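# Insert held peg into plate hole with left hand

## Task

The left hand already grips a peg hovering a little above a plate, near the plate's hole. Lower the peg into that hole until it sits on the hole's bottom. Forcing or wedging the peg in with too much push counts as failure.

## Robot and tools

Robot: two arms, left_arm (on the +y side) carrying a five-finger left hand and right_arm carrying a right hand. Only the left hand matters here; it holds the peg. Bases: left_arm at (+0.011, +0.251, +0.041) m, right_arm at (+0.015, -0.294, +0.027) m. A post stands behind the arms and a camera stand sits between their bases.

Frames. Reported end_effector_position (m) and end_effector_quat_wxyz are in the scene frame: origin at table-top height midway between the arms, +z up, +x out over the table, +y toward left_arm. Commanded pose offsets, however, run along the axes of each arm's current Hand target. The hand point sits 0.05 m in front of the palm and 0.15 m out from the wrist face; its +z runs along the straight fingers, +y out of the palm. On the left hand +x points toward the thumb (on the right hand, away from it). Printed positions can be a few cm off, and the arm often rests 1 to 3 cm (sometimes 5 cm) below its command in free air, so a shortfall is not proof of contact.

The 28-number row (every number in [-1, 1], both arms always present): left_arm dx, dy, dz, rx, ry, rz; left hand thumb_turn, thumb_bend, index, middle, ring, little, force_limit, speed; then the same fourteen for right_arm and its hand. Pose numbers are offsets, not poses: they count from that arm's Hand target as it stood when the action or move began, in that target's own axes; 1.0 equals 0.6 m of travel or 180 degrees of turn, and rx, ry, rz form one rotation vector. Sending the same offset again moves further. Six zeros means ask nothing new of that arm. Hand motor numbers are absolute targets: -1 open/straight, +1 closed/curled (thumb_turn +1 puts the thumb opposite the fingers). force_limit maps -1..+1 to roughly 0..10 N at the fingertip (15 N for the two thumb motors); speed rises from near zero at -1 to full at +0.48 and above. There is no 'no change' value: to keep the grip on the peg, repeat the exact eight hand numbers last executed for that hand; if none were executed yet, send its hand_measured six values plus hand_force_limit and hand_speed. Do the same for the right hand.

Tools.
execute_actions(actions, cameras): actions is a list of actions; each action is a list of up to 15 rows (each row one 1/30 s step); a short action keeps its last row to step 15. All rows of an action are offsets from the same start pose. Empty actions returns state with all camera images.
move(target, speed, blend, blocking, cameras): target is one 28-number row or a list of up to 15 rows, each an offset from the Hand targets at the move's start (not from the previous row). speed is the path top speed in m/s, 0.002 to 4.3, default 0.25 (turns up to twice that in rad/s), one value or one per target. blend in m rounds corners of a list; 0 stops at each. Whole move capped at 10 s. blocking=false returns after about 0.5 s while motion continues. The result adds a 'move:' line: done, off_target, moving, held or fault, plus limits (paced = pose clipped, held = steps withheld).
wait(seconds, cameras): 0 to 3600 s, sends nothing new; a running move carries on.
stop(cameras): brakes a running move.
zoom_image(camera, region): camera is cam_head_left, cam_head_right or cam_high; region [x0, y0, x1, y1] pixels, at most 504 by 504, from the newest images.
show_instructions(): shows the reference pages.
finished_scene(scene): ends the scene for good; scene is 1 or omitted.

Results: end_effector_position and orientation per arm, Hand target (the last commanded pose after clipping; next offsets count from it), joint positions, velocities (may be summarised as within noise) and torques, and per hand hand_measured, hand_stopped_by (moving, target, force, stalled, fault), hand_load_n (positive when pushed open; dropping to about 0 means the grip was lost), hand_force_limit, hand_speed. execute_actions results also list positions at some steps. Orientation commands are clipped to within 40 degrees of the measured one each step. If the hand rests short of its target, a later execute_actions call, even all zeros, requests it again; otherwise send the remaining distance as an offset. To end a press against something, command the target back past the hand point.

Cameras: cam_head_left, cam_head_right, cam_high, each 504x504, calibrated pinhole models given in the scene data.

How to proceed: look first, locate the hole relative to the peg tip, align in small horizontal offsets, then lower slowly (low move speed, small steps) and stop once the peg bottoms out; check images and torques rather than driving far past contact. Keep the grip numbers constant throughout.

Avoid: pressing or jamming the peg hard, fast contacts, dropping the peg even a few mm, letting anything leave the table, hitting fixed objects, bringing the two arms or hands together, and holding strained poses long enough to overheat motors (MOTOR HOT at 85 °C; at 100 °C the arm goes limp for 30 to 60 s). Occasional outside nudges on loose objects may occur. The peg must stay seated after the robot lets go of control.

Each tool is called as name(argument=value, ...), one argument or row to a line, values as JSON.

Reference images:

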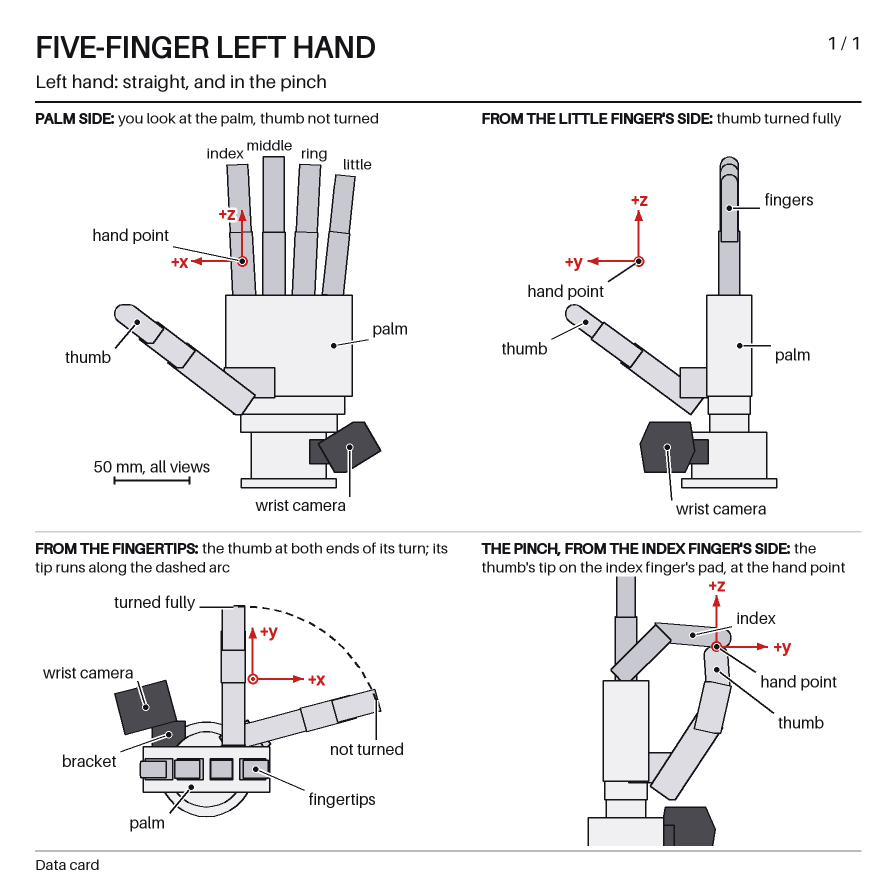

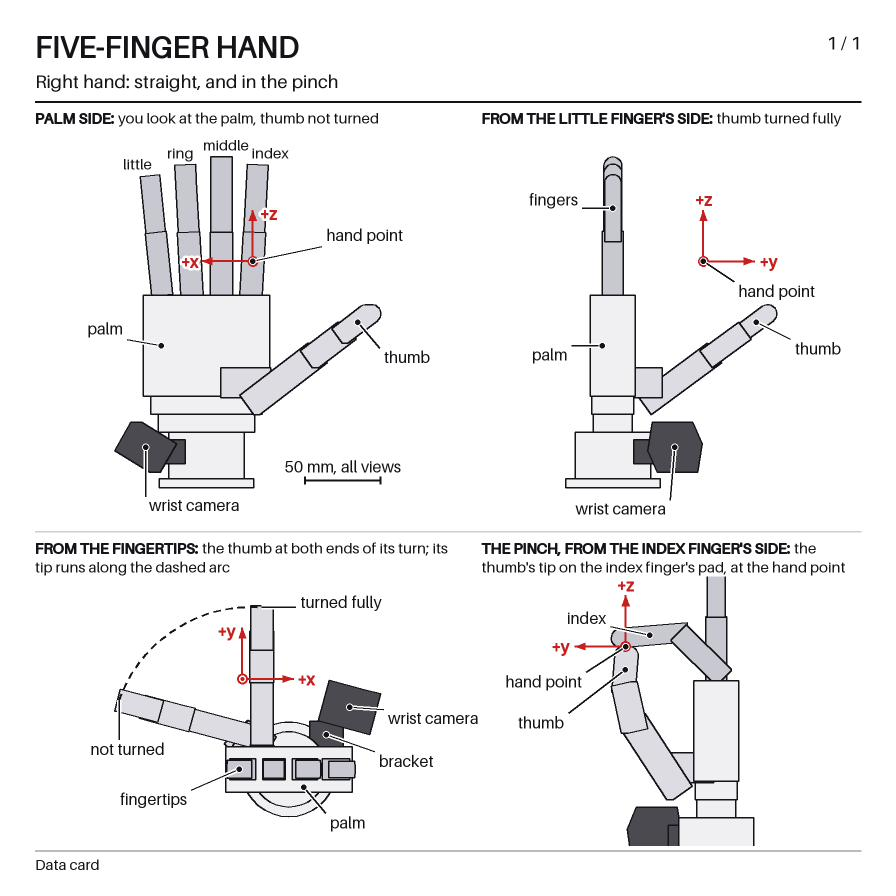

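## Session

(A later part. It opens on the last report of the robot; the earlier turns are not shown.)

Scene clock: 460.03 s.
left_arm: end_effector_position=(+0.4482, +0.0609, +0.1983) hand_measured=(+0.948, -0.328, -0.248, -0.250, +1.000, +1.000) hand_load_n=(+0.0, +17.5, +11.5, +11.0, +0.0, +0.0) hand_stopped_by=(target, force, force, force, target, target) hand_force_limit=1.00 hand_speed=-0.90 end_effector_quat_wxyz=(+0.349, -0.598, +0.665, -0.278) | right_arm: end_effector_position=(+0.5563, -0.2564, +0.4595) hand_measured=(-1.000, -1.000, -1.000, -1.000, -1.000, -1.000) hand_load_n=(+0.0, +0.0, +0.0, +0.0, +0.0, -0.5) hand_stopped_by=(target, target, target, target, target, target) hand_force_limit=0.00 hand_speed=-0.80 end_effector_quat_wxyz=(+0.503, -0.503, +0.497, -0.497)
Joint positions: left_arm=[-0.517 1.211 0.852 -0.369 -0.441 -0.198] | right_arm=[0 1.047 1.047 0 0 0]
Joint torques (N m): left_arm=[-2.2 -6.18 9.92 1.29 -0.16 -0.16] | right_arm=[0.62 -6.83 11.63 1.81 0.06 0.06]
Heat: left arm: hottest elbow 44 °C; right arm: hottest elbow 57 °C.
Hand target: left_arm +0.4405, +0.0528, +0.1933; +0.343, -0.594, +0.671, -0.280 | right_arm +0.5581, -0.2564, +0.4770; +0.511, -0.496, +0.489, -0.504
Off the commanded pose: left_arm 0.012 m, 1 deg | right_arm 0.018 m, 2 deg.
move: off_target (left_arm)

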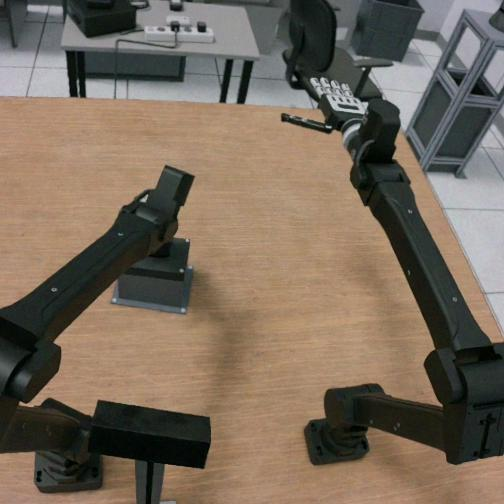

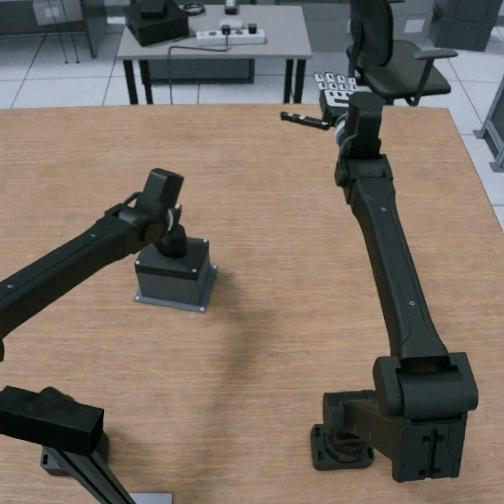

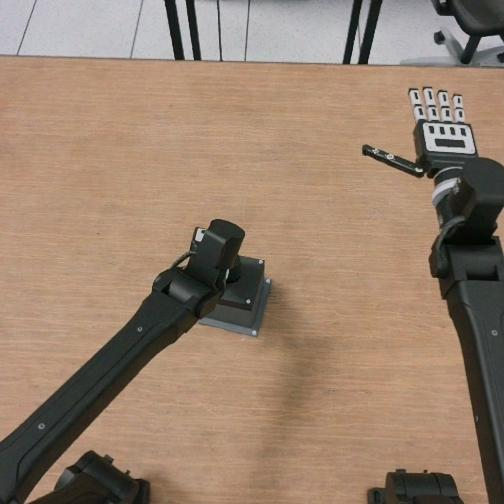

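move(
  target=[
    [-0.0450,-0.1303,-0.0737,-0.0028,-0.0174,-0.0135,0.948,-0.326,-0.246,-0.248,1,1,1,-0.9,0,0,0,0,0,0,-1,-1,-1,-1,-1,-1,0,-0.8],
    [-0.0055,-0.0398,-0.0018,-0.0028,-0.0174,-0.0135,0.948,-0.326,-0.246,-0.248,1,1,1,-0.9,0,0,0,0,0,0,-1,-1,-1,-1,-1,-1,0,-0.8],
  ],
  speed=0.06,
  cameras=["all"],
)

zoom_image(
  camera="cam_high",
  region=[205, 257, 245, 297],
)

zoom_image(
  camera="cam_head_right",
  region=[150, 230, 190, 270],
)

zoom_image(
  camera="cam_head_left",
  region=[135, 230, 175, 270],
)

Scene clock: 476.80 s.
left_arm: end_effector_position=(+0.4505, +0.0628, +0.2058) hand_measured=(+0.948, -0.328, -0.248, -0.250, +1.000, +1.000) hand_load_n=(+0.5, +19.5, +12.0, +13.0, +0.0, +0.0) hand_stopped_by=(target, force, force, force, target, target) hand_force_limit=1.00 hand_speed=-0.90 end_effector_quat_wxyz=(-0.350, +0.619, -0.656, +0.252) | right_arm: end_effector_position=(+0.5563, -0.2564, +0.4595) hand_measured=(-1.000, -1.000, -1.000, -1.000, -1.000, -1.000) hand_load_n=(+0.0, +0.0, +0.0, +0.0, -0.5, +0.0) hand_stopped_by=(target, target, target, target, target, target) hand_force_limit=0.00 hand_speed=-0.80 end_effector_quat_wxyz=(+0.503, -0.503, +0.497, -0.497)
Joint positions: left_arm=[-0.524 1.234 0.912 -0.468 -0.486 -0.249] | right_arm=[0 1.047 1.047 0 0 0]
Joint torques (N m): left_arm=[-1.67 -6.24 11.69 2.02 -0.47 -0.19] | right_arm=[0.73 -6.77 11.6 1.78 0.07 0.07]
Heat: left arm: hottest elbow 44 °C; right arm: hottest elbow 58 °C.
Hand target: left_arm +0.4544, +0.0529, +0.2132; -0.353, +0.617, -0.650, +0.268 | right_arm +0.5581, -0.2564, +0.4770; +0.511, -0.496, +0.489, -0.504
Off the commanded pose: left_arm 0.013 m, 2 deg | right_arm 0.018 m, 2 deg.
move: off_target (left_arm)

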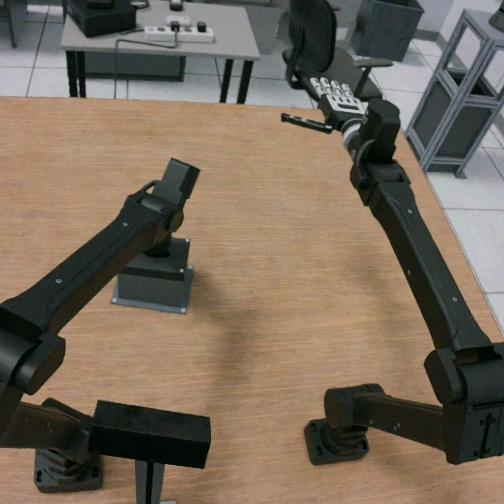

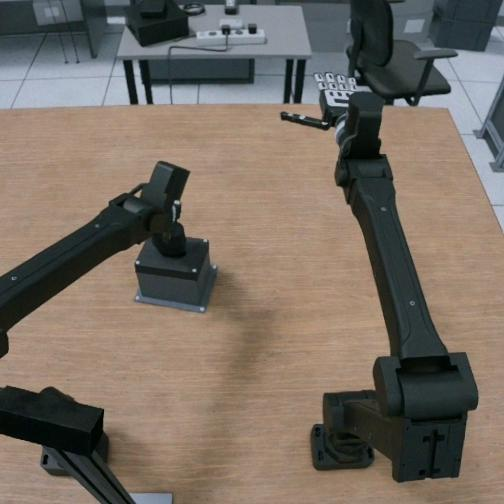

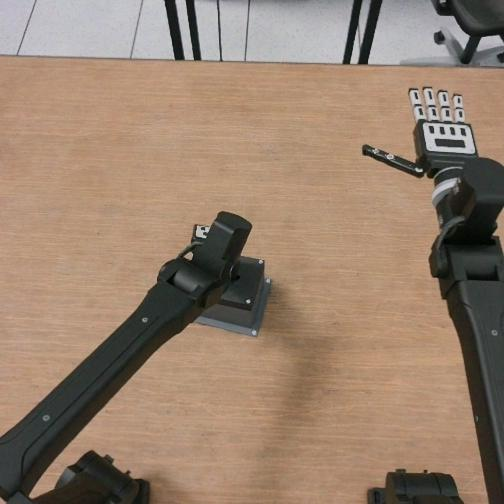

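Scaled by 12.600.

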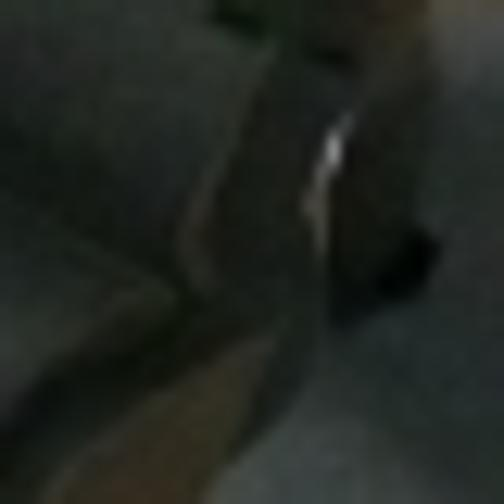

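Scaled by 12.600.

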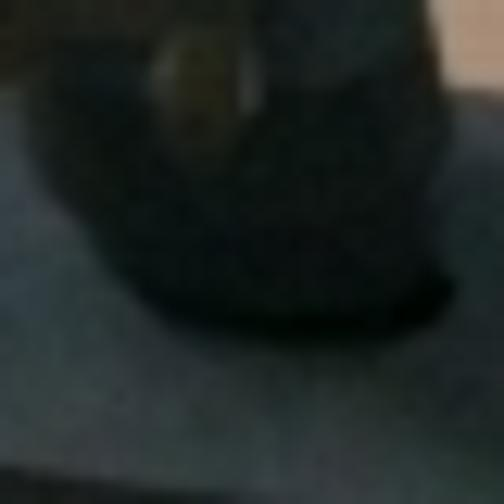

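Scaled by 12.600.

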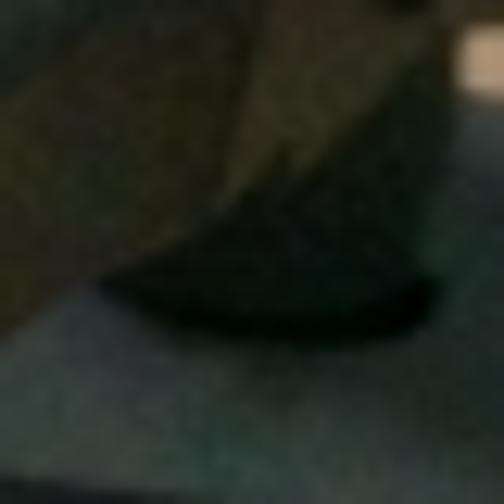

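move(
  target=[0.0034,0.0143,0.0130,0,0,0,0.948,-0.326,-0.246,-0.248,1,1,1,-0.9,0,0,0,0,0,0,-1,-1,-1,-1,-1,-1,0,-0.8],
  speed=0.02,
  cameras=["all"],
)

zoom_image(
  camera="cam_head_right",
  region=[150, 230, 190, 270],
)

zoom_image(
  camera="cam_head_left",
  region=[135, 230, 175, 270],
)

zoom_image(
  camera="cam_high",
  region=[205, 257, 245, 297],
)

Scene clock: 482.07 s.
left_arm: end_effector_position=(+0.4534, +0.0609, +0.2004) hand_measured=(+0.948, -0.328, -0.248, -0.250, +1.000, +1.000) hand_load_n=(+0.5, +19.0, +11.5, +13.0, +0.0, +0.0) hand_stopped_by=(target, force, force, force, target, target) hand_force_limit=1.00 hand_speed=-0.90 end_effector_quat_wxyz=(-0.352, +0.619, -0.653, +0.258) | right_arm: end_effector_position=(+0.5563, -0.2564, +0.4595) hand_measured=(-1.000, -1.000, -1.000, -1.000, -1.000, -1.000) hand_load_n=(+0.0, +0.0, +0.0, +0.0, -0.5, +0.0) hand_stopped_by=(target, target, target, target, target, target) hand_force_limit=0.00 hand_speed=-0.80 end_effector_quat_wxyz=(+0.503, -0.503, +0.497, -0.497)
Joint positions: left_arm=[-0.525 1.242 0.898 -0.432 -0.488 -0.251] | right_arm=[0 1.047 1.047 0 0 0]
Joint torques (N m): left_arm=[-1.67 -5.95 11.07 1.99 -0.43 -0.19] | right_arm=[0.67 -6.77 11.62 1.8 0.05 0.08]
Heat: left arm: hottest elbow 44 °C; right arm: hottest elbow 58 °C.
Hand target: left_arm +0.4552, +0.0523, +0.2015; -0.353, +0.617, -0.650, +0.268 | right_arm +0.5581, -0.2564, +0.4770; +0.511, -0.496, +0.489, -0.504
Off the commanded pose: left_arm 0.009 m, 1 deg | right_arm 0.018 m, 2 deg.
move: done

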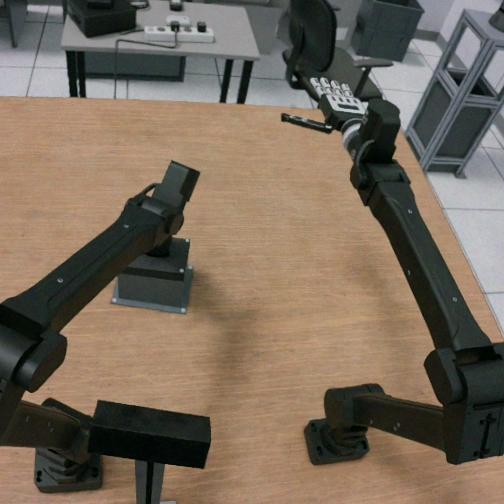

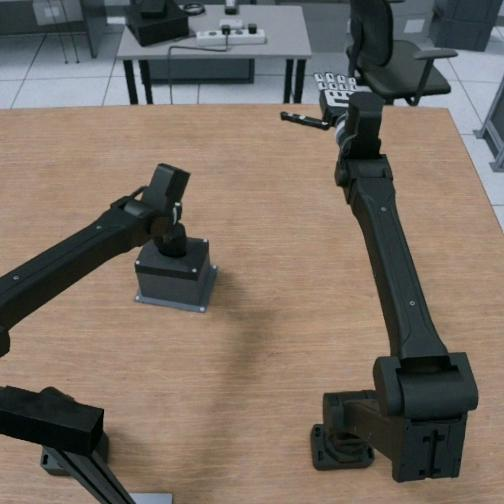

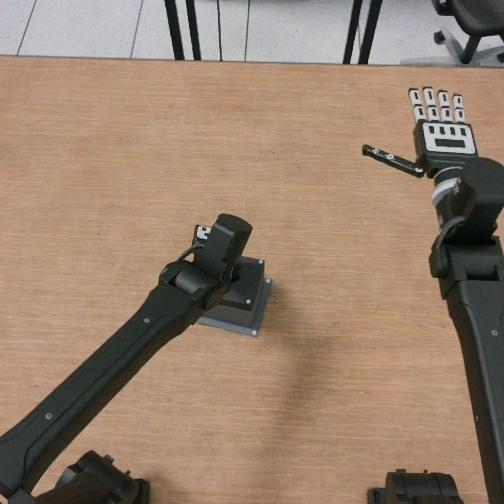

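Scaled by 12.600.

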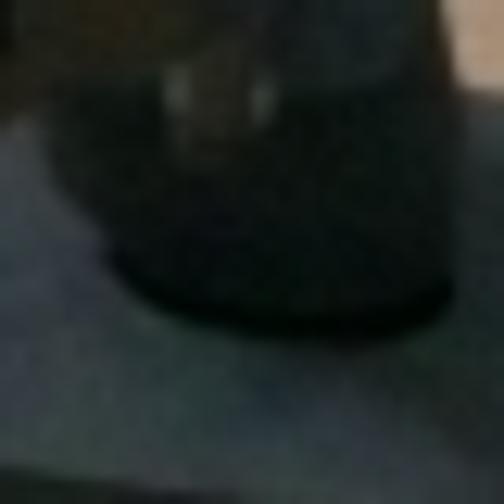

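Scaled by 12.600.

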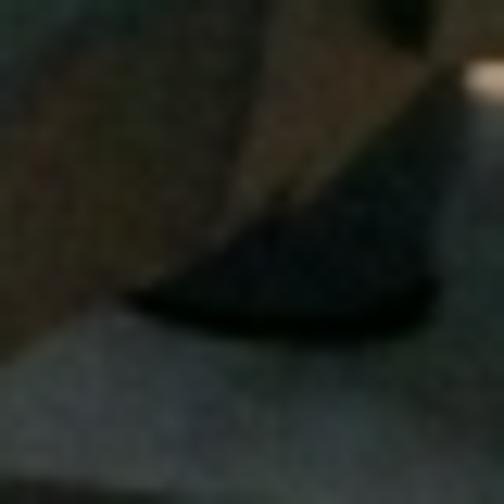

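Scaled by 12.600.

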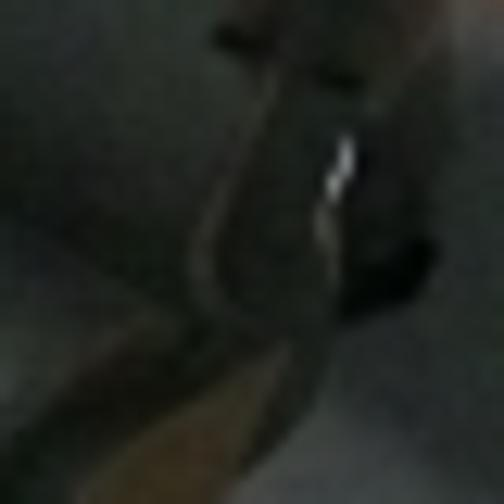

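move(
  target=[0.0009,0.0088,-0.0012,0,0,0,0.948,-0.326,-0.246,-0.248,1,1,1,-0.9,0,0,0,0,0,0,-1,-1,-1,-1,-1,-1,0,-0.8],
  speed=0.02,
)

move(
  target=[0.0004,0.0041,-0.0053,0,0,0,0.948,-0.326,-0.246,-0.248,1,1,1,-0.9,0,0,0,0,0,0,-1,-1,-1,-1,-1,-1,0,-0.8],
  speed=0.02,
)

move(
  target=[0.0002,0.0020,-0.0026,0,0,0,0.948,-0.326,-0.246,-0.248,1,1,1,-0.9,0,0,0,0,0,0,-1,-1,-1,-1,-1,-1,0,-0.8],
  speed=0.02,
)

Scene clock: 484.87 s.
left_arm: end_effector_position=(+0.4536, +0.0601, +0.1996) hand_measured=(+0.948, -0.328, -0.248, -0.250, +1.000, +1.000) hand_load_n=(+0.0, +18.0, +10.5, +13.5, +0.0, -0.5) hand_stopped_by=(target, force, force, force, target, target) hand_force_limit=1.00 hand_speed=-0.90 end_effector_quat_wxyz=(-0.355, +0.619, -0.651, +0.260) | right_arm: end_effector_position=(+0.5563, -0.2564, +0.4595) hand_measured=(-1.000, -1.000, -1.000, -1.000, -1.000, -1.000) hand_load_n=(+0.0, +0.0, +0.0, +0.0, +0.0, +0.0) hand_stopped_by=(target, target, target, target, target, target) hand_force_limit=0.00 hand_speed=-0.80 end_effector_quat_wxyz=(+0.503, -0.503, +0.497, -0.497)
Joint positions: left_arm=[-0.529 1.242 0.893 -0.421 -0.493 -0.253] | right_arm=[0 1.047 1.047 0 0 0]
Joint torques (N m): left_arm=[-1.79 -6.36 10.19 1.88 -0.35 -0.21] | right_arm=[0.56 -6.71 11.6 1.8 0.06 0.07]
Heat: left arm: hottest elbow 44 °C; right arm: hottest elbow 58 °C.
Hand target: left_arm +0.4514, +0.0523, +0.1976; -0.353, +0.617, -0.650, +0.268 | right_arm +0.5581, -0.2564, +0.4770; +0.511, -0.496, +0.489, -0.504
Off the commanded pose: left_arm 0.008 m, 1 deg | right_arm 0.018 m, 2 deg.
move: done

Scene clock: 485.37 s.
left_arm: end_effector_position=(+0.4523, +0.0606, +0.1995) hand_measured=(+0.948, -0.328, -0.248, -0.250, +1.000, +1.000) hand_load_n=(+0.5, +19.0, +12.0, +13.0, +0.0, +0.0) hand_stopped_by=(target, force, force, force, target, target) hand_force_limit=1.00 hand_speed=-0.90 end_effector_quat_wxyz=(-0.356, +0.620, -0.649, +0.261) | right_arm: end_effector_position=(+0.5563, -0.2564, +0.4595) hand_measured=(-1.000, -1.000, -1.000, -1.000, -1.000, -1.000) hand_load_n=(+0.0, +0.0, +0.0, +0.0, +0.0, +0.0) hand_stopped_by=(target, target, target, target, target, target) hand_force_limit=0.00 hand_speed=-0.80 end_effector_quat_wxyz=(+0.503, -0.503, +0.497, -0.497)
Joint positions: left_arm=[-0.531 1.238 0.887 -0.418 -0.5 -0.258] | right_arm=[0 1.047 1.047 0 0 0]
Joint torques (N m): left_arm=[-2.14 -6.48 10.07 1.59 -0.24 -0.19] | right_arm=[0.62 -6.77 11.63 1.83 0.06 0.07]
Heat: left arm: hottest elbow 44 °C; right arm: hottest elbow 58 °C.
Hand target: left_arm +0.4474, +0.0520, +0.1975; -0.353, +0.617, -0.650, +0.268 | right_arm +0.5581, -0.2564, +0.4770; +0.511, -0.496, +0.489, -0.504
Off the commanded pose: left_arm 0.010 m, 1 deg | right_arm 0.018 m, 2 deg.
move: done

Scene clock: 485.87 s.
left_arm: end_effector_position=(+0.4511, +0.0606, +0.1995) hand_measured=(+0.948, -0.328, -0.248, -0.250, +1.000, +1.000) hand_load_n=(+0.5, +18.5, +12.0, +13.0, +0.0, +0.0) hand_stopped_by=(target, force, force, force, target, target) hand_force_limit=1.00 hand_speed=-0.90 end_effector_quat_wxyz=(-0.357, +0.621, -0.647, +0.261) | right_arm: end_effector_position=(+0.5563, -0.2564, +0.4595) hand_measured=(-1.000, -1.000, -1.000, -1.000, -1.000, -1.000) hand_load_n=(-0.5, +0.0, +0.0, +0.0, +0.0, +0.0) hand_stopped_by=(target, target, target, target, target, target) hand_force_limit=0.00 hand_speed=-0.80 end_effector_quat_wxyz=(+0.503, -0.503, +0.497, -0.497)
Joint positions: left_arm=[-0.533 1.234 0.884 -0.418 -0.503 -0.263] | right_arm=[0 1.047 1.047 0 0 0]
Joint torques (N m): left_arm=[-2.26 -6.59 10.07 1.52 -0.22 -0.17] | right_arm=[0.62 -6.83 11.66 1.8 0.06 0.07]
Heat: left arm: hottest elbow 44 °C; right arm: hottest elbow 58 °C.
Hand target: left_arm +0.4454, +0.0518, +0.1975; -0.353, +0.617, -0.650, +0.268 | right_arm +0.5581, -0.2564, +0.4770; +0.511, -0.496, +0.489, -0.504
Off the commanded pose: left_arm 0.011 m, 1 deg | right_arm 0.018 m, 2 deg.
move: off_target (left_arm)

move(
  target=[0.0009,0.0070,0.0020,0,0,0,0.948,-0.326,-0.246,-0.248,1,1,1,-0.9,0,0,0,0,0,0,-1,-1,-1,-1,-1,-1,0,-0.8],
  speed=0.02,
  cameras=["all"],
)

zoom_image(
  camera="cam_head_right",
  region=[150, 230, 190, 270],
)

zoom_image(
  camera="cam_head_left",
  region=[135, 230, 175, 270],
)

zoom_image(
  camera="cam_high",
  region=[205, 257, 245, 297],
)

Scene clock: 488.40 s.
left_arm: end_effector_position=(+0.4506, +0.0607, +0.1993) hand_measured=(+0.948, -0.328, -0.248, -0.250, +1.000, +1.000) hand_load_n=(+0.0, +18.5, +12.0, +13.0, +0.0, +0.0) hand_stopped_by=(target, force, force, force, target, target) hand_force_limit=1.00 hand_speed=-0.90 end_effector_quat_wxyz=(-0.358, +0.621, -0.645, +0.264) | right_arm: end_effector_position=(+0.5563, -0.2564, +0.4595) hand_measured=(-1.000, -1.000, -1.000, -1.000, -1.000, -1.000) hand_load_n=(+0.0, +0.0, +0.0, +0.0, +0.0, +0.0) hand_stopped_by=(target, target, target, target, target, target) hand_force_limit=0.00 hand_speed=-0.80 end_effector_quat_wxyz=(+0.503, -0.503, +0.497, -0.497)
Joint positions: left_arm=[-0.535 1.23 0.876 -0.407 -0.506 -0.264] | right_arm=[0 1.047 1.047 0 0 0]
Joint torques (N m): left_arm=[-2.26 -6.12 9.8 1.54 -0.16 -0.19] | right_arm=[0.73 -6.77 11.62 1.8 0.06 0.08]
Heat: left arm: hottest elbow 43 °C; right arm: hottest elbow 58 °C.
Hand target: left_arm +0.4439, +0.0517, +0.1935; -0.353, +0.617, -0.650, +0.268 | right_arm +0.5581, -0.2564, +0.4770; +0.511, -0.496, +0.489, -0.504
Off the commanded pose: left_arm 0.013 m, 1 deg | right_arm 0.018 m, 2 deg.
move: off_target (left_arm)

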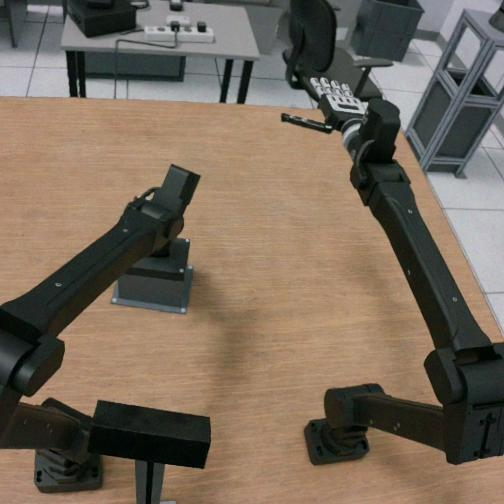

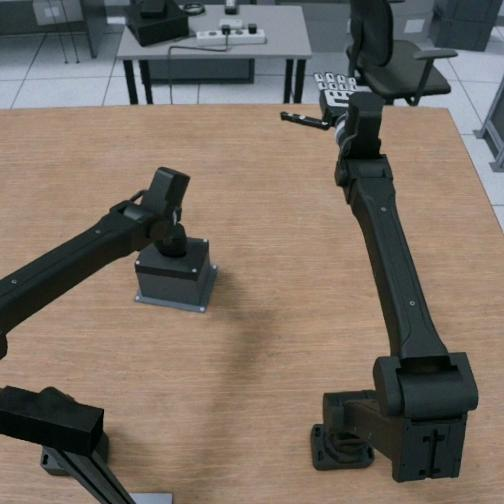

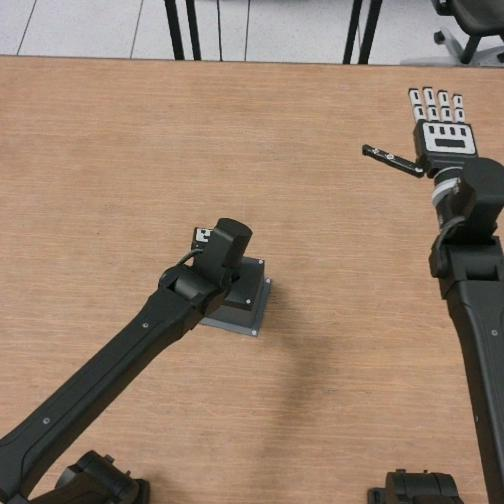

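Scaled by 12.600.

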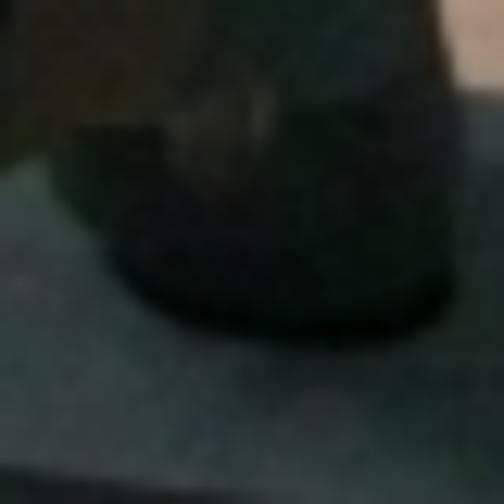

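Scaled by 12.600.

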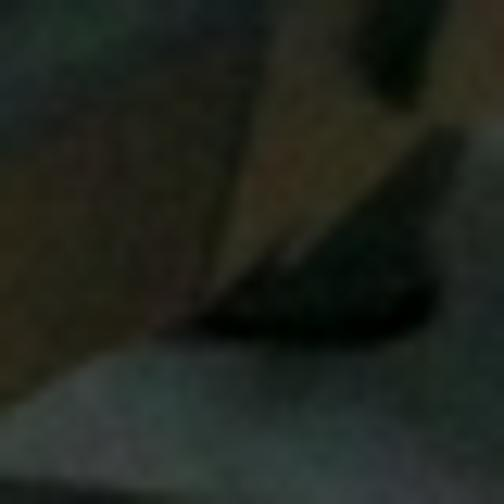

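Scaled by 12.600.

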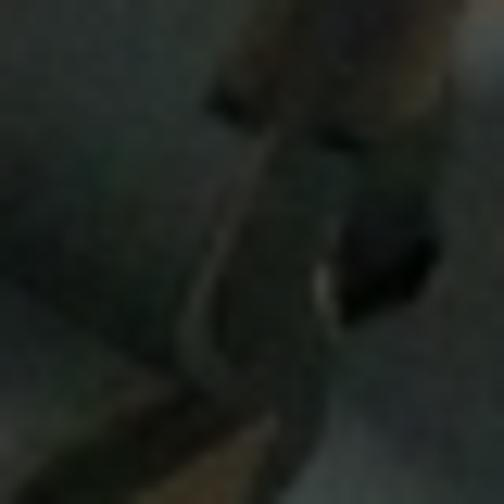

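move(
  target=[0.0002,0.0020,-0.0026,0.0021,0.0131,0.0101,0.948,-0.326,-0.246,-0.248,1,1,1,-0.9,0,0,0,0,0,0,-1,-1,-1,-1,-1,-1,0,-0.8],
  speed=0.02,
  cameras=["all"],
)

zoom_image(
  camera="cam_head_right",
  region=[150, 230, 190, 270],
)

zoom_image(
  camera="cam_head_left",
  region=[135, 230, 175, 270],
)

Scene clock: 501.97 s.
left_arm: end_effector_position=(+0.4480, +0.0568, +0.1999) hand_measured=(+0.948, -0.328, -0.248, -0.250, +1.000, +1.000) hand_load_n=(+1.0, +18.5, +12.0, +13.0, +0.0, +0.0) hand_stopped_by=(target, force, force, force, target, target) hand_force_limit=1.00 hand_speed=-0.90 end_effector_quat_wxyz=(+0.354, -0.605, +0.658, -0.275) | right_arm: end_effector_position=(+0.5563, -0.2564, +0.4595) hand_measured=(-1.000, -1.000, -1.000, -1.000, -1.000, -1.000) hand_load_n=(+0.0, +0.5, +0.0, +0.0, +0.0, +0.0) hand_stopped_by=(target, target, target, target, target, target) hand_force_limit=0.00 hand_speed=-0.80 end_effector_quat_wxyz=(+0.503, -0.503, +0.497, -0.497)
Joint positions: left_arm=[-0.535 1.218 0.862 -0.382 -0.473 -0.226] | right_arm=[0 1.047 1.047 0 0 0]
Joint torques (N m): left_arm=[-1.26 -6.07 9.8 1.55 0.42 -0.07] | right_arm=[0.62 -6.71 11.59 1.78 0.06 0.07]
Heat: left arm: hottest elbow 43 °C; right arm: hottest elbow 58 °C.
Hand target: left_arm +0.4419, +0.0516, +0.1936; -0.346, +0.600, -0.666, +0.277 | right_arm +0.5581, -0.2564, +0.4770; +0.511, -0.496, +0.489, -0.504
Off the commanded pose: left_arm 0.010 m, 1 deg | right_arm 0.018 m, 2 deg.
move: done

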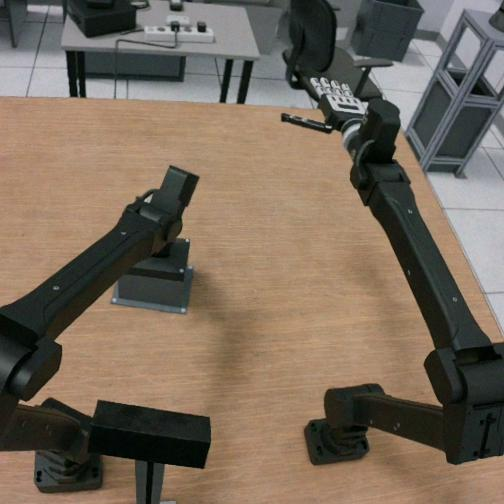

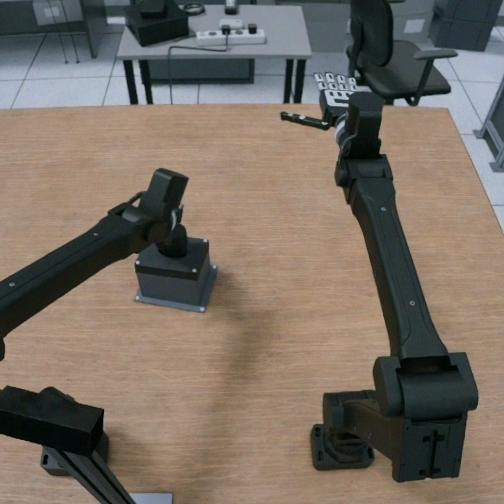

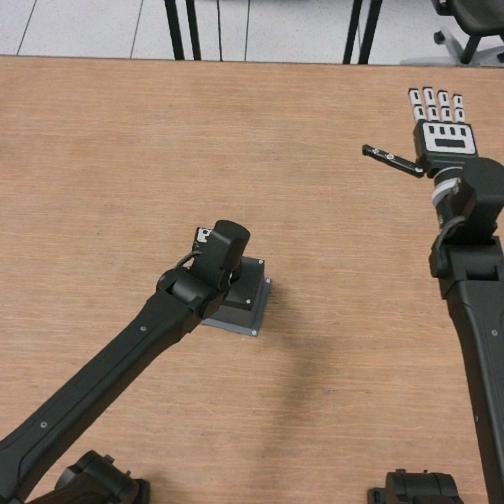

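Scaled by 12.600.

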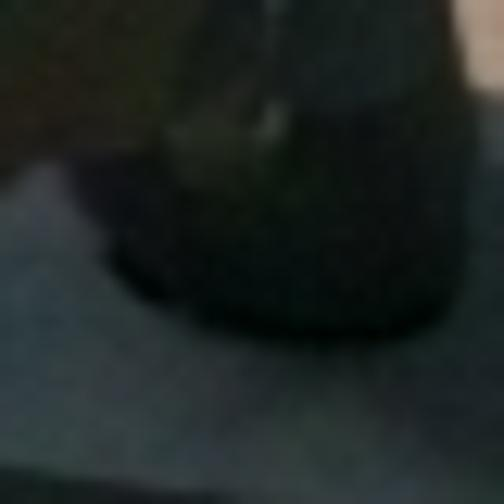

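Scaled by 12.600.

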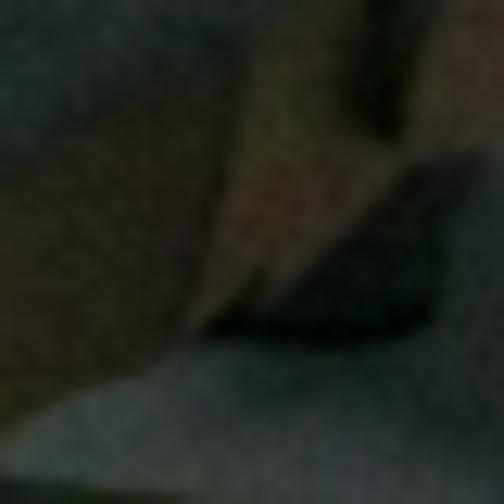

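move(
  target=[
    [-0.0595,-0.2070,-0.1357,0,0,0,0.948,-0.326,-0.246,-0.248,1,1,1,-0.9,0,0,0,0,0,0,-1,-1,-1,-1,-1,-1,0,-0.8],
    [-0.0257,-0.1512,-0.0912,0,0,0,0.948,-0.326,-0.246,-0.248,1,1,1,-0.9,0,0,0,0,0,0,-1,-1,-1,-1,-1,-1,0,-0.8],
  ],
  speed=0.08,
  cameras=["all"],
)

zoom_image(
  camera="cam_high",
  region=[205, 225, 255, 275],
)

zoom_image(
  camera="cam_head_right",
  region=[140, 185, 190, 235],
)

zoom_image(
  camera="cam_head_left",
  region=[130, 185, 180, 235],
)

Scene clock: 510.30 s.
left_arm: end_effector_position=(+0.4508, +0.0630, +0.2895) hand_measured=(+0.948, -0.328, -0.248, -0.250, +1.000, +1.000) hand_load_n=(+1.0, +20.0, +12.5, +14.0, +0.0, +0.0) hand_stopped_by=(target, force, force, force, target, target) hand_force_limit=1.00 hand_speed=-0.90 end_effector_quat_wxyz=(+0.342, -0.603, +0.673, -0.259) | right_arm: end_effector_position=(+0.5563, -0.2564, +0.4595) hand_measured=(-1.000, -1.000, -1.000, -1.000, -1.000, -1.000) hand_load_n=(+0.0, +0.0, +0.0, +0.0, +0.0, +0.0) hand_stopped_by=(target, target, target, target, target, target) hand_force_limit=0.00 hand_speed=-0.80 end_effector_quat_wxyz=(+0.503, -0.503, +0.497, -0.497)
Joint positions: left_arm=[-0.509 1.181 1.092 -0.684 -0.437 -0.198] | right_arm=[0 1.047 1.047 0 0 0]
Joint torques (N m): left_arm=[-1.79 -6.3 12.51 2.13 -0.42 -0.2] | right_arm=[0.67 -6.77 11.64 1.78 0.07 0.07]
Heat: left arm: hottest elbow 43 °C; right arm: hottest elbow 58 °C.
Hand target: left_arm +0.4544, +0.0530, +0.2999; +0.346, -0.600, +0.666, -0.277 | right_arm +0.5581, -0.2564, +0.4770; +0.511, -0.496, +0.489, -0.504
Off the commanded pose: left_arm 0.015 m, 2 deg | right_arm 0.018 m, 2 deg.
move: off_target (left_arm)

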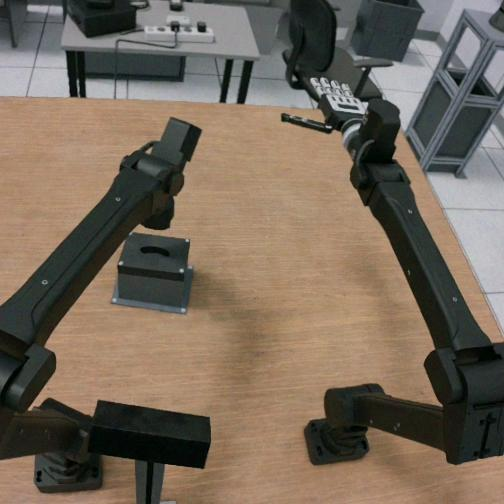

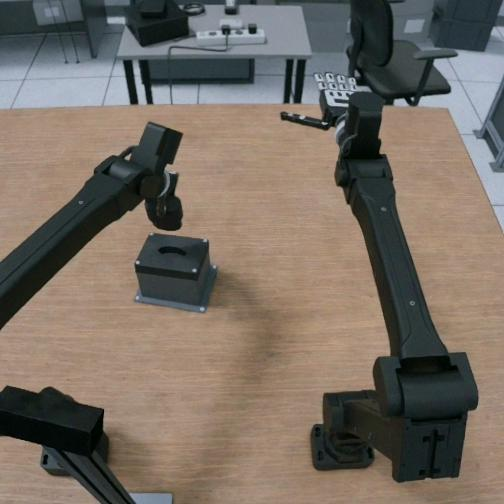

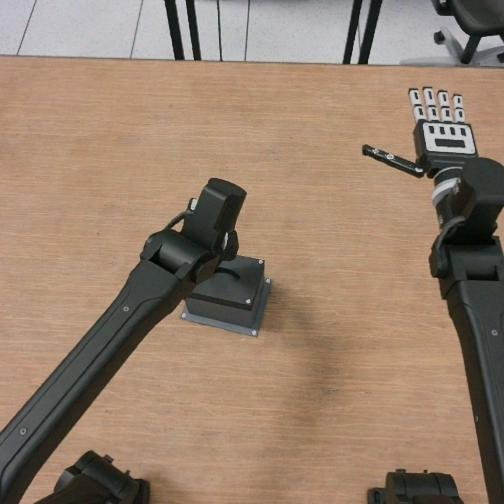

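Scaled by 10.080.

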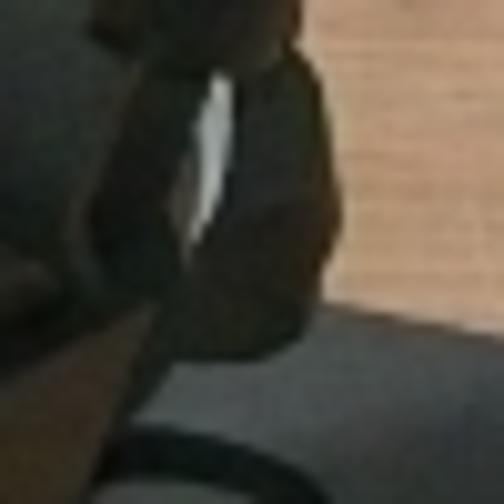

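Scaled by 10.080.

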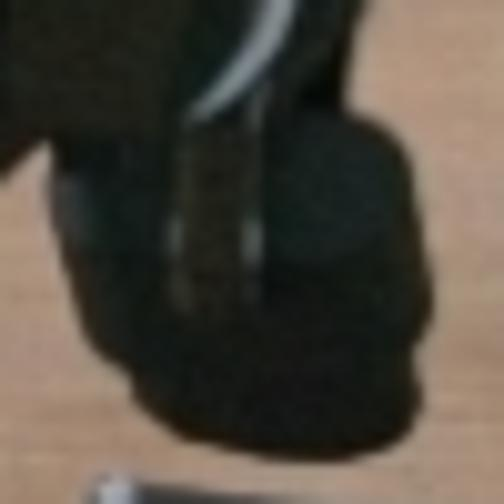

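Scaled by 10.080.

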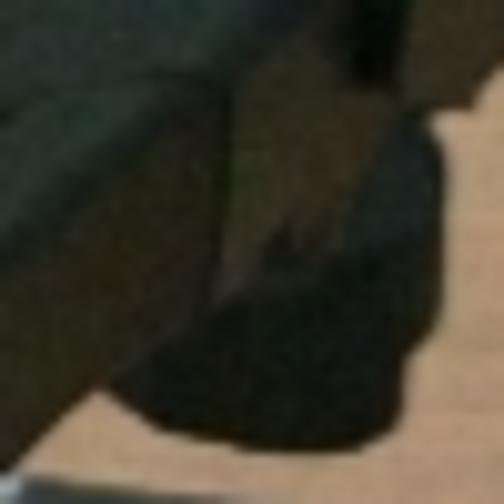

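move(
  target=[0.0220,0.1142,0.0857,-0.0010,-0.0092,0.0048,0.948,-0.326,-0.246,-0.248,1,1,1,-0.9,0,0,0,0,0,0,-1,-1,-1,-1,-1,-1,0,-0.8],
  speed=0.06,
  cameras=["all"],
)

zoom_image(
  camera="cam_head_right",
  region=[150, 230, 190, 270],
)

zoom_image(
  camera="cam_head_left",
  region=[135, 230, 175, 270],
)

Scene clock: 543.63 s.
left_arm: end_effector_position=(+0.4490, +0.0610, +0.2056) hand_measured=(+0.948, -0.328, -0.248, -0.250, +1.000, +1.000) hand_load_n=(+0.5, +20.0, +12.5, +14.0, +0.0, +0.0) hand_stopped_by=(target, force, force, force, target, target) hand_force_limit=1.00 hand_speed=-0.90 end_effector_quat_wxyz=(+0.353, -0.601, +0.672, -0.248) | right_arm: end_effector_position=(+0.5563, -0.2564, +0.4595) hand_measured=(-1.000, -1.000, -1.000, -1.000, -1.000, -1.000) hand_load_n=(+0.0, +0.0, +0.0, +0.0, -0.5, +0.0) hand_stopped_by=(target, target, target, target, target, target) hand_force_limit=0.00 hand_speed=-0.80 end_effector_quat_wxyz=(+0.503, -0.503, +0.497, -0.497)
Joint positions: left_arm=[-0.531 1.235 0.912 -0.463 -0.481 -0.205] | right_arm=[0 1.047 1.047 0 0 0]
Joint torques (N m): left_arm=[-1.79 -6.36 11.71 2.07 -0.47 -0.19] | right_arm=[0.73 -6.77 11.6 1.78 0.06 0.08]
Heat: left arm: hottest elbow 43 °C; right arm: hottest elbow 59 °C.
Hand target: left_arm +0.4528, +0.0508, +0.2132; +0.356, -0.599, +0.666, -0.265 | right_arm +0.5581, -0.2564, +0.4770; +0.511, -0.496, +0.489, -0.504
Off the commanded pose: left_arm 0.013 m, 2 deg | right_arm 0.018 m, 2 deg.
move: off_target (left_arm)

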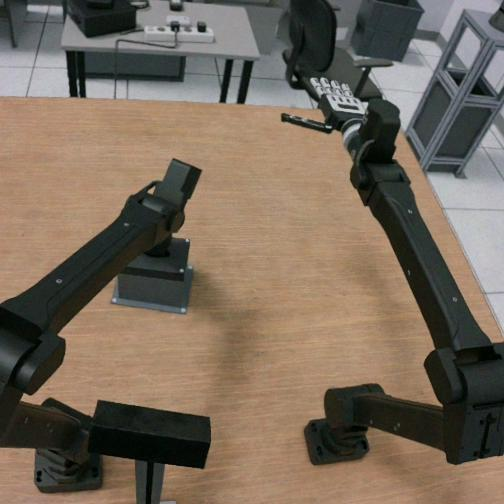

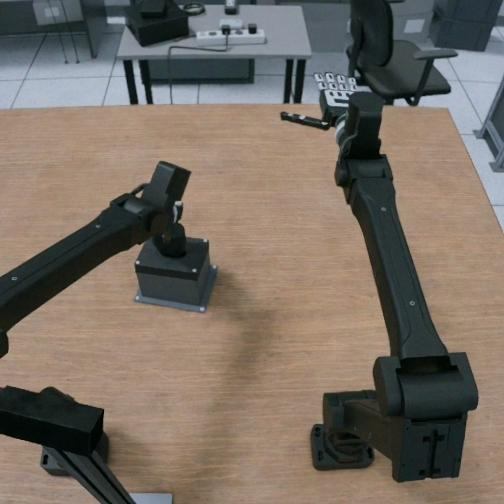

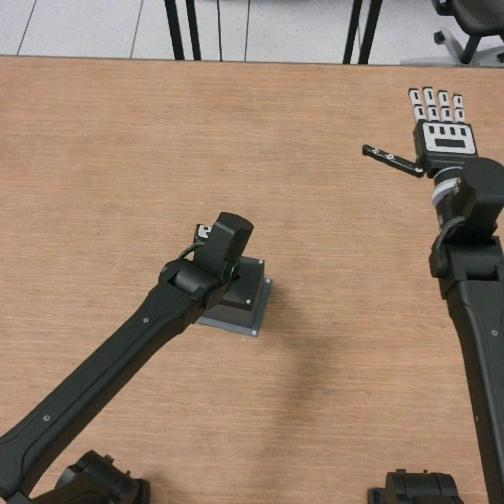

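Scaled by 12.600.

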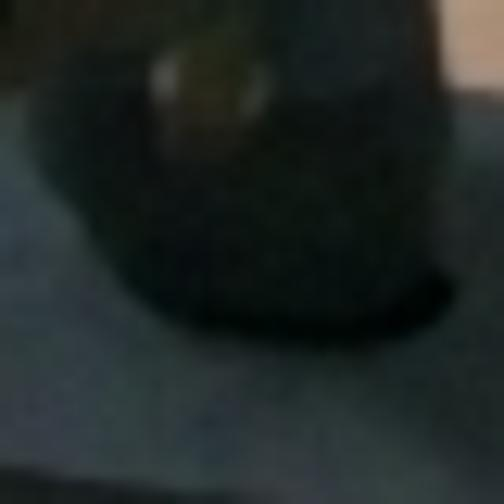

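Scaled by 12.600.

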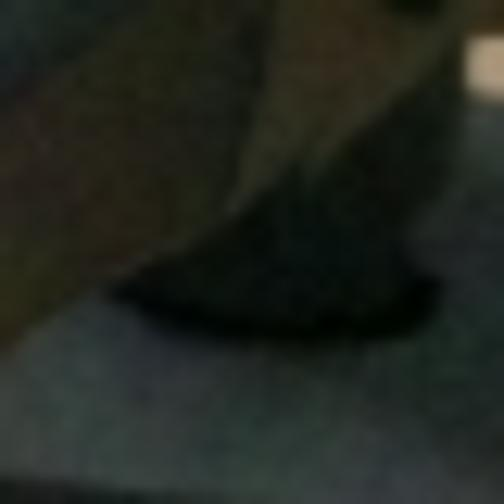

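move(
  target=[0.0039,0.0144,0.0134,0,0,0,0.948,-0.326,-0.246,-0.248,1,1,1,-0.9,0,0,0,0,0,0,-1,-1,-1,-1,-1,-1,0,-0.8],
  speed=0.02,
  cameras=["all"],
)

zoom_image(
  camera="cam_head_right",
  region=[150, 230, 190, 270],
)

zoom_image(
  camera="cam_head_left",
  region=[135, 230, 175, 270],
)

Scene clock: 548.67 s.
left_arm: end_effector_position=(+0.4522, +0.0595, +0.2014) hand_measured=(+0.948, -0.328, -0.248, -0.250, +1.000, +1.000) hand_load_n=(+0.0, +19.5, +12.0, +13.5, +0.0, +0.0) hand_stopped_by=(target, force, force, force, target, target) hand_force_limit=1.00 hand_speed=-0.90 end_effector_quat_wxyz=(+0.356, -0.601, +0.668, -0.255) | right_arm: end_effector_position=(+0.5563, -0.2564, +0.4595) hand_measured=(-1.000, -1.000, -1.000, -1.000, -1.000, -1.000) hand_load_n=(+0.0, +0.0, +0.0, +0.0, -0.5, +0.0) hand_stopped_by=(target, target, target, target, target, target) hand_force_limit=0.00 hand_speed=-0.80 end_effector_quat_wxyz=(+0.503, -0.503, +0.497, -0.497)
Joint positions: left_arm=[-0.531 1.241 0.899 -0.426 -0.483 -0.205] | right_arm=[0 1.047 1.047 0 0 0]
Joint torques (N m): left_arm=[-1.73 -5.77 11.03 2.02 -0.37 -0.18] | right_arm=[0.73 -6.71 11.63 1.81 0.06 0.07]
Heat: left arm: hottest elbow 43 °C; right arm: hottest elbow 59 °C.
Hand target: left_arm +0.4538, +0.0504, +0.2011; +0.356, -0.599, +0.666, -0.265 | right_arm +0.5581, -0.2564, +0.4770; +0.511, -0.496, +0.489, -0.504
Off the commanded pose: left_arm 0.009 m, 1 deg | right_arm 0.018 m, 2 deg.
move: done

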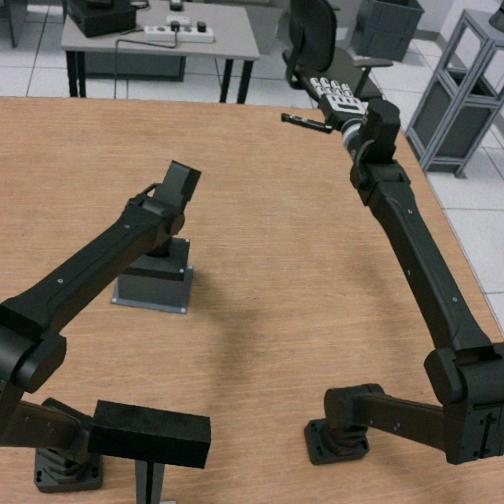

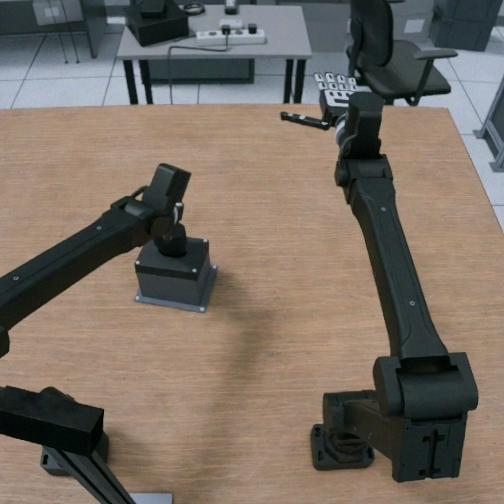

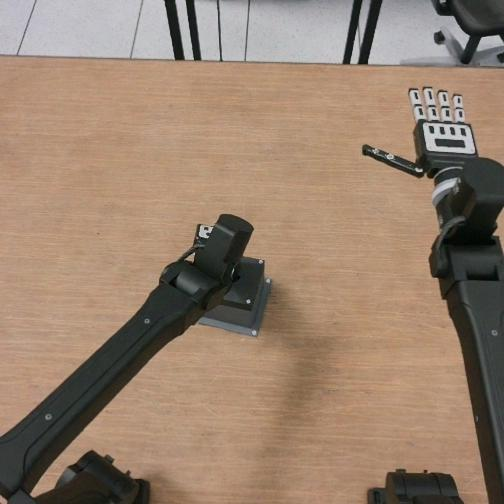

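Scaled by 12.600.

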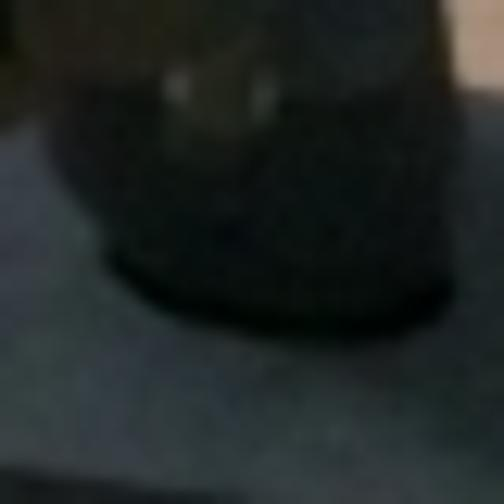

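Scaled by 12.600.

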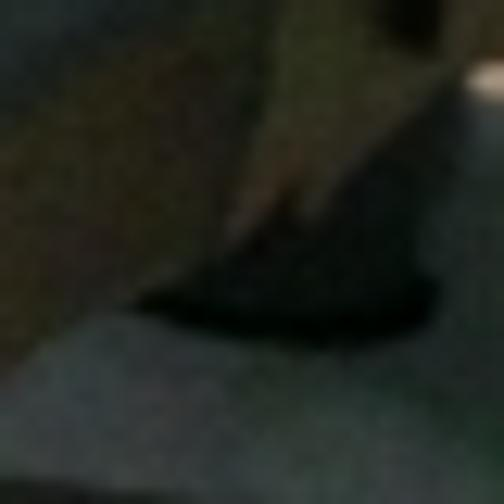

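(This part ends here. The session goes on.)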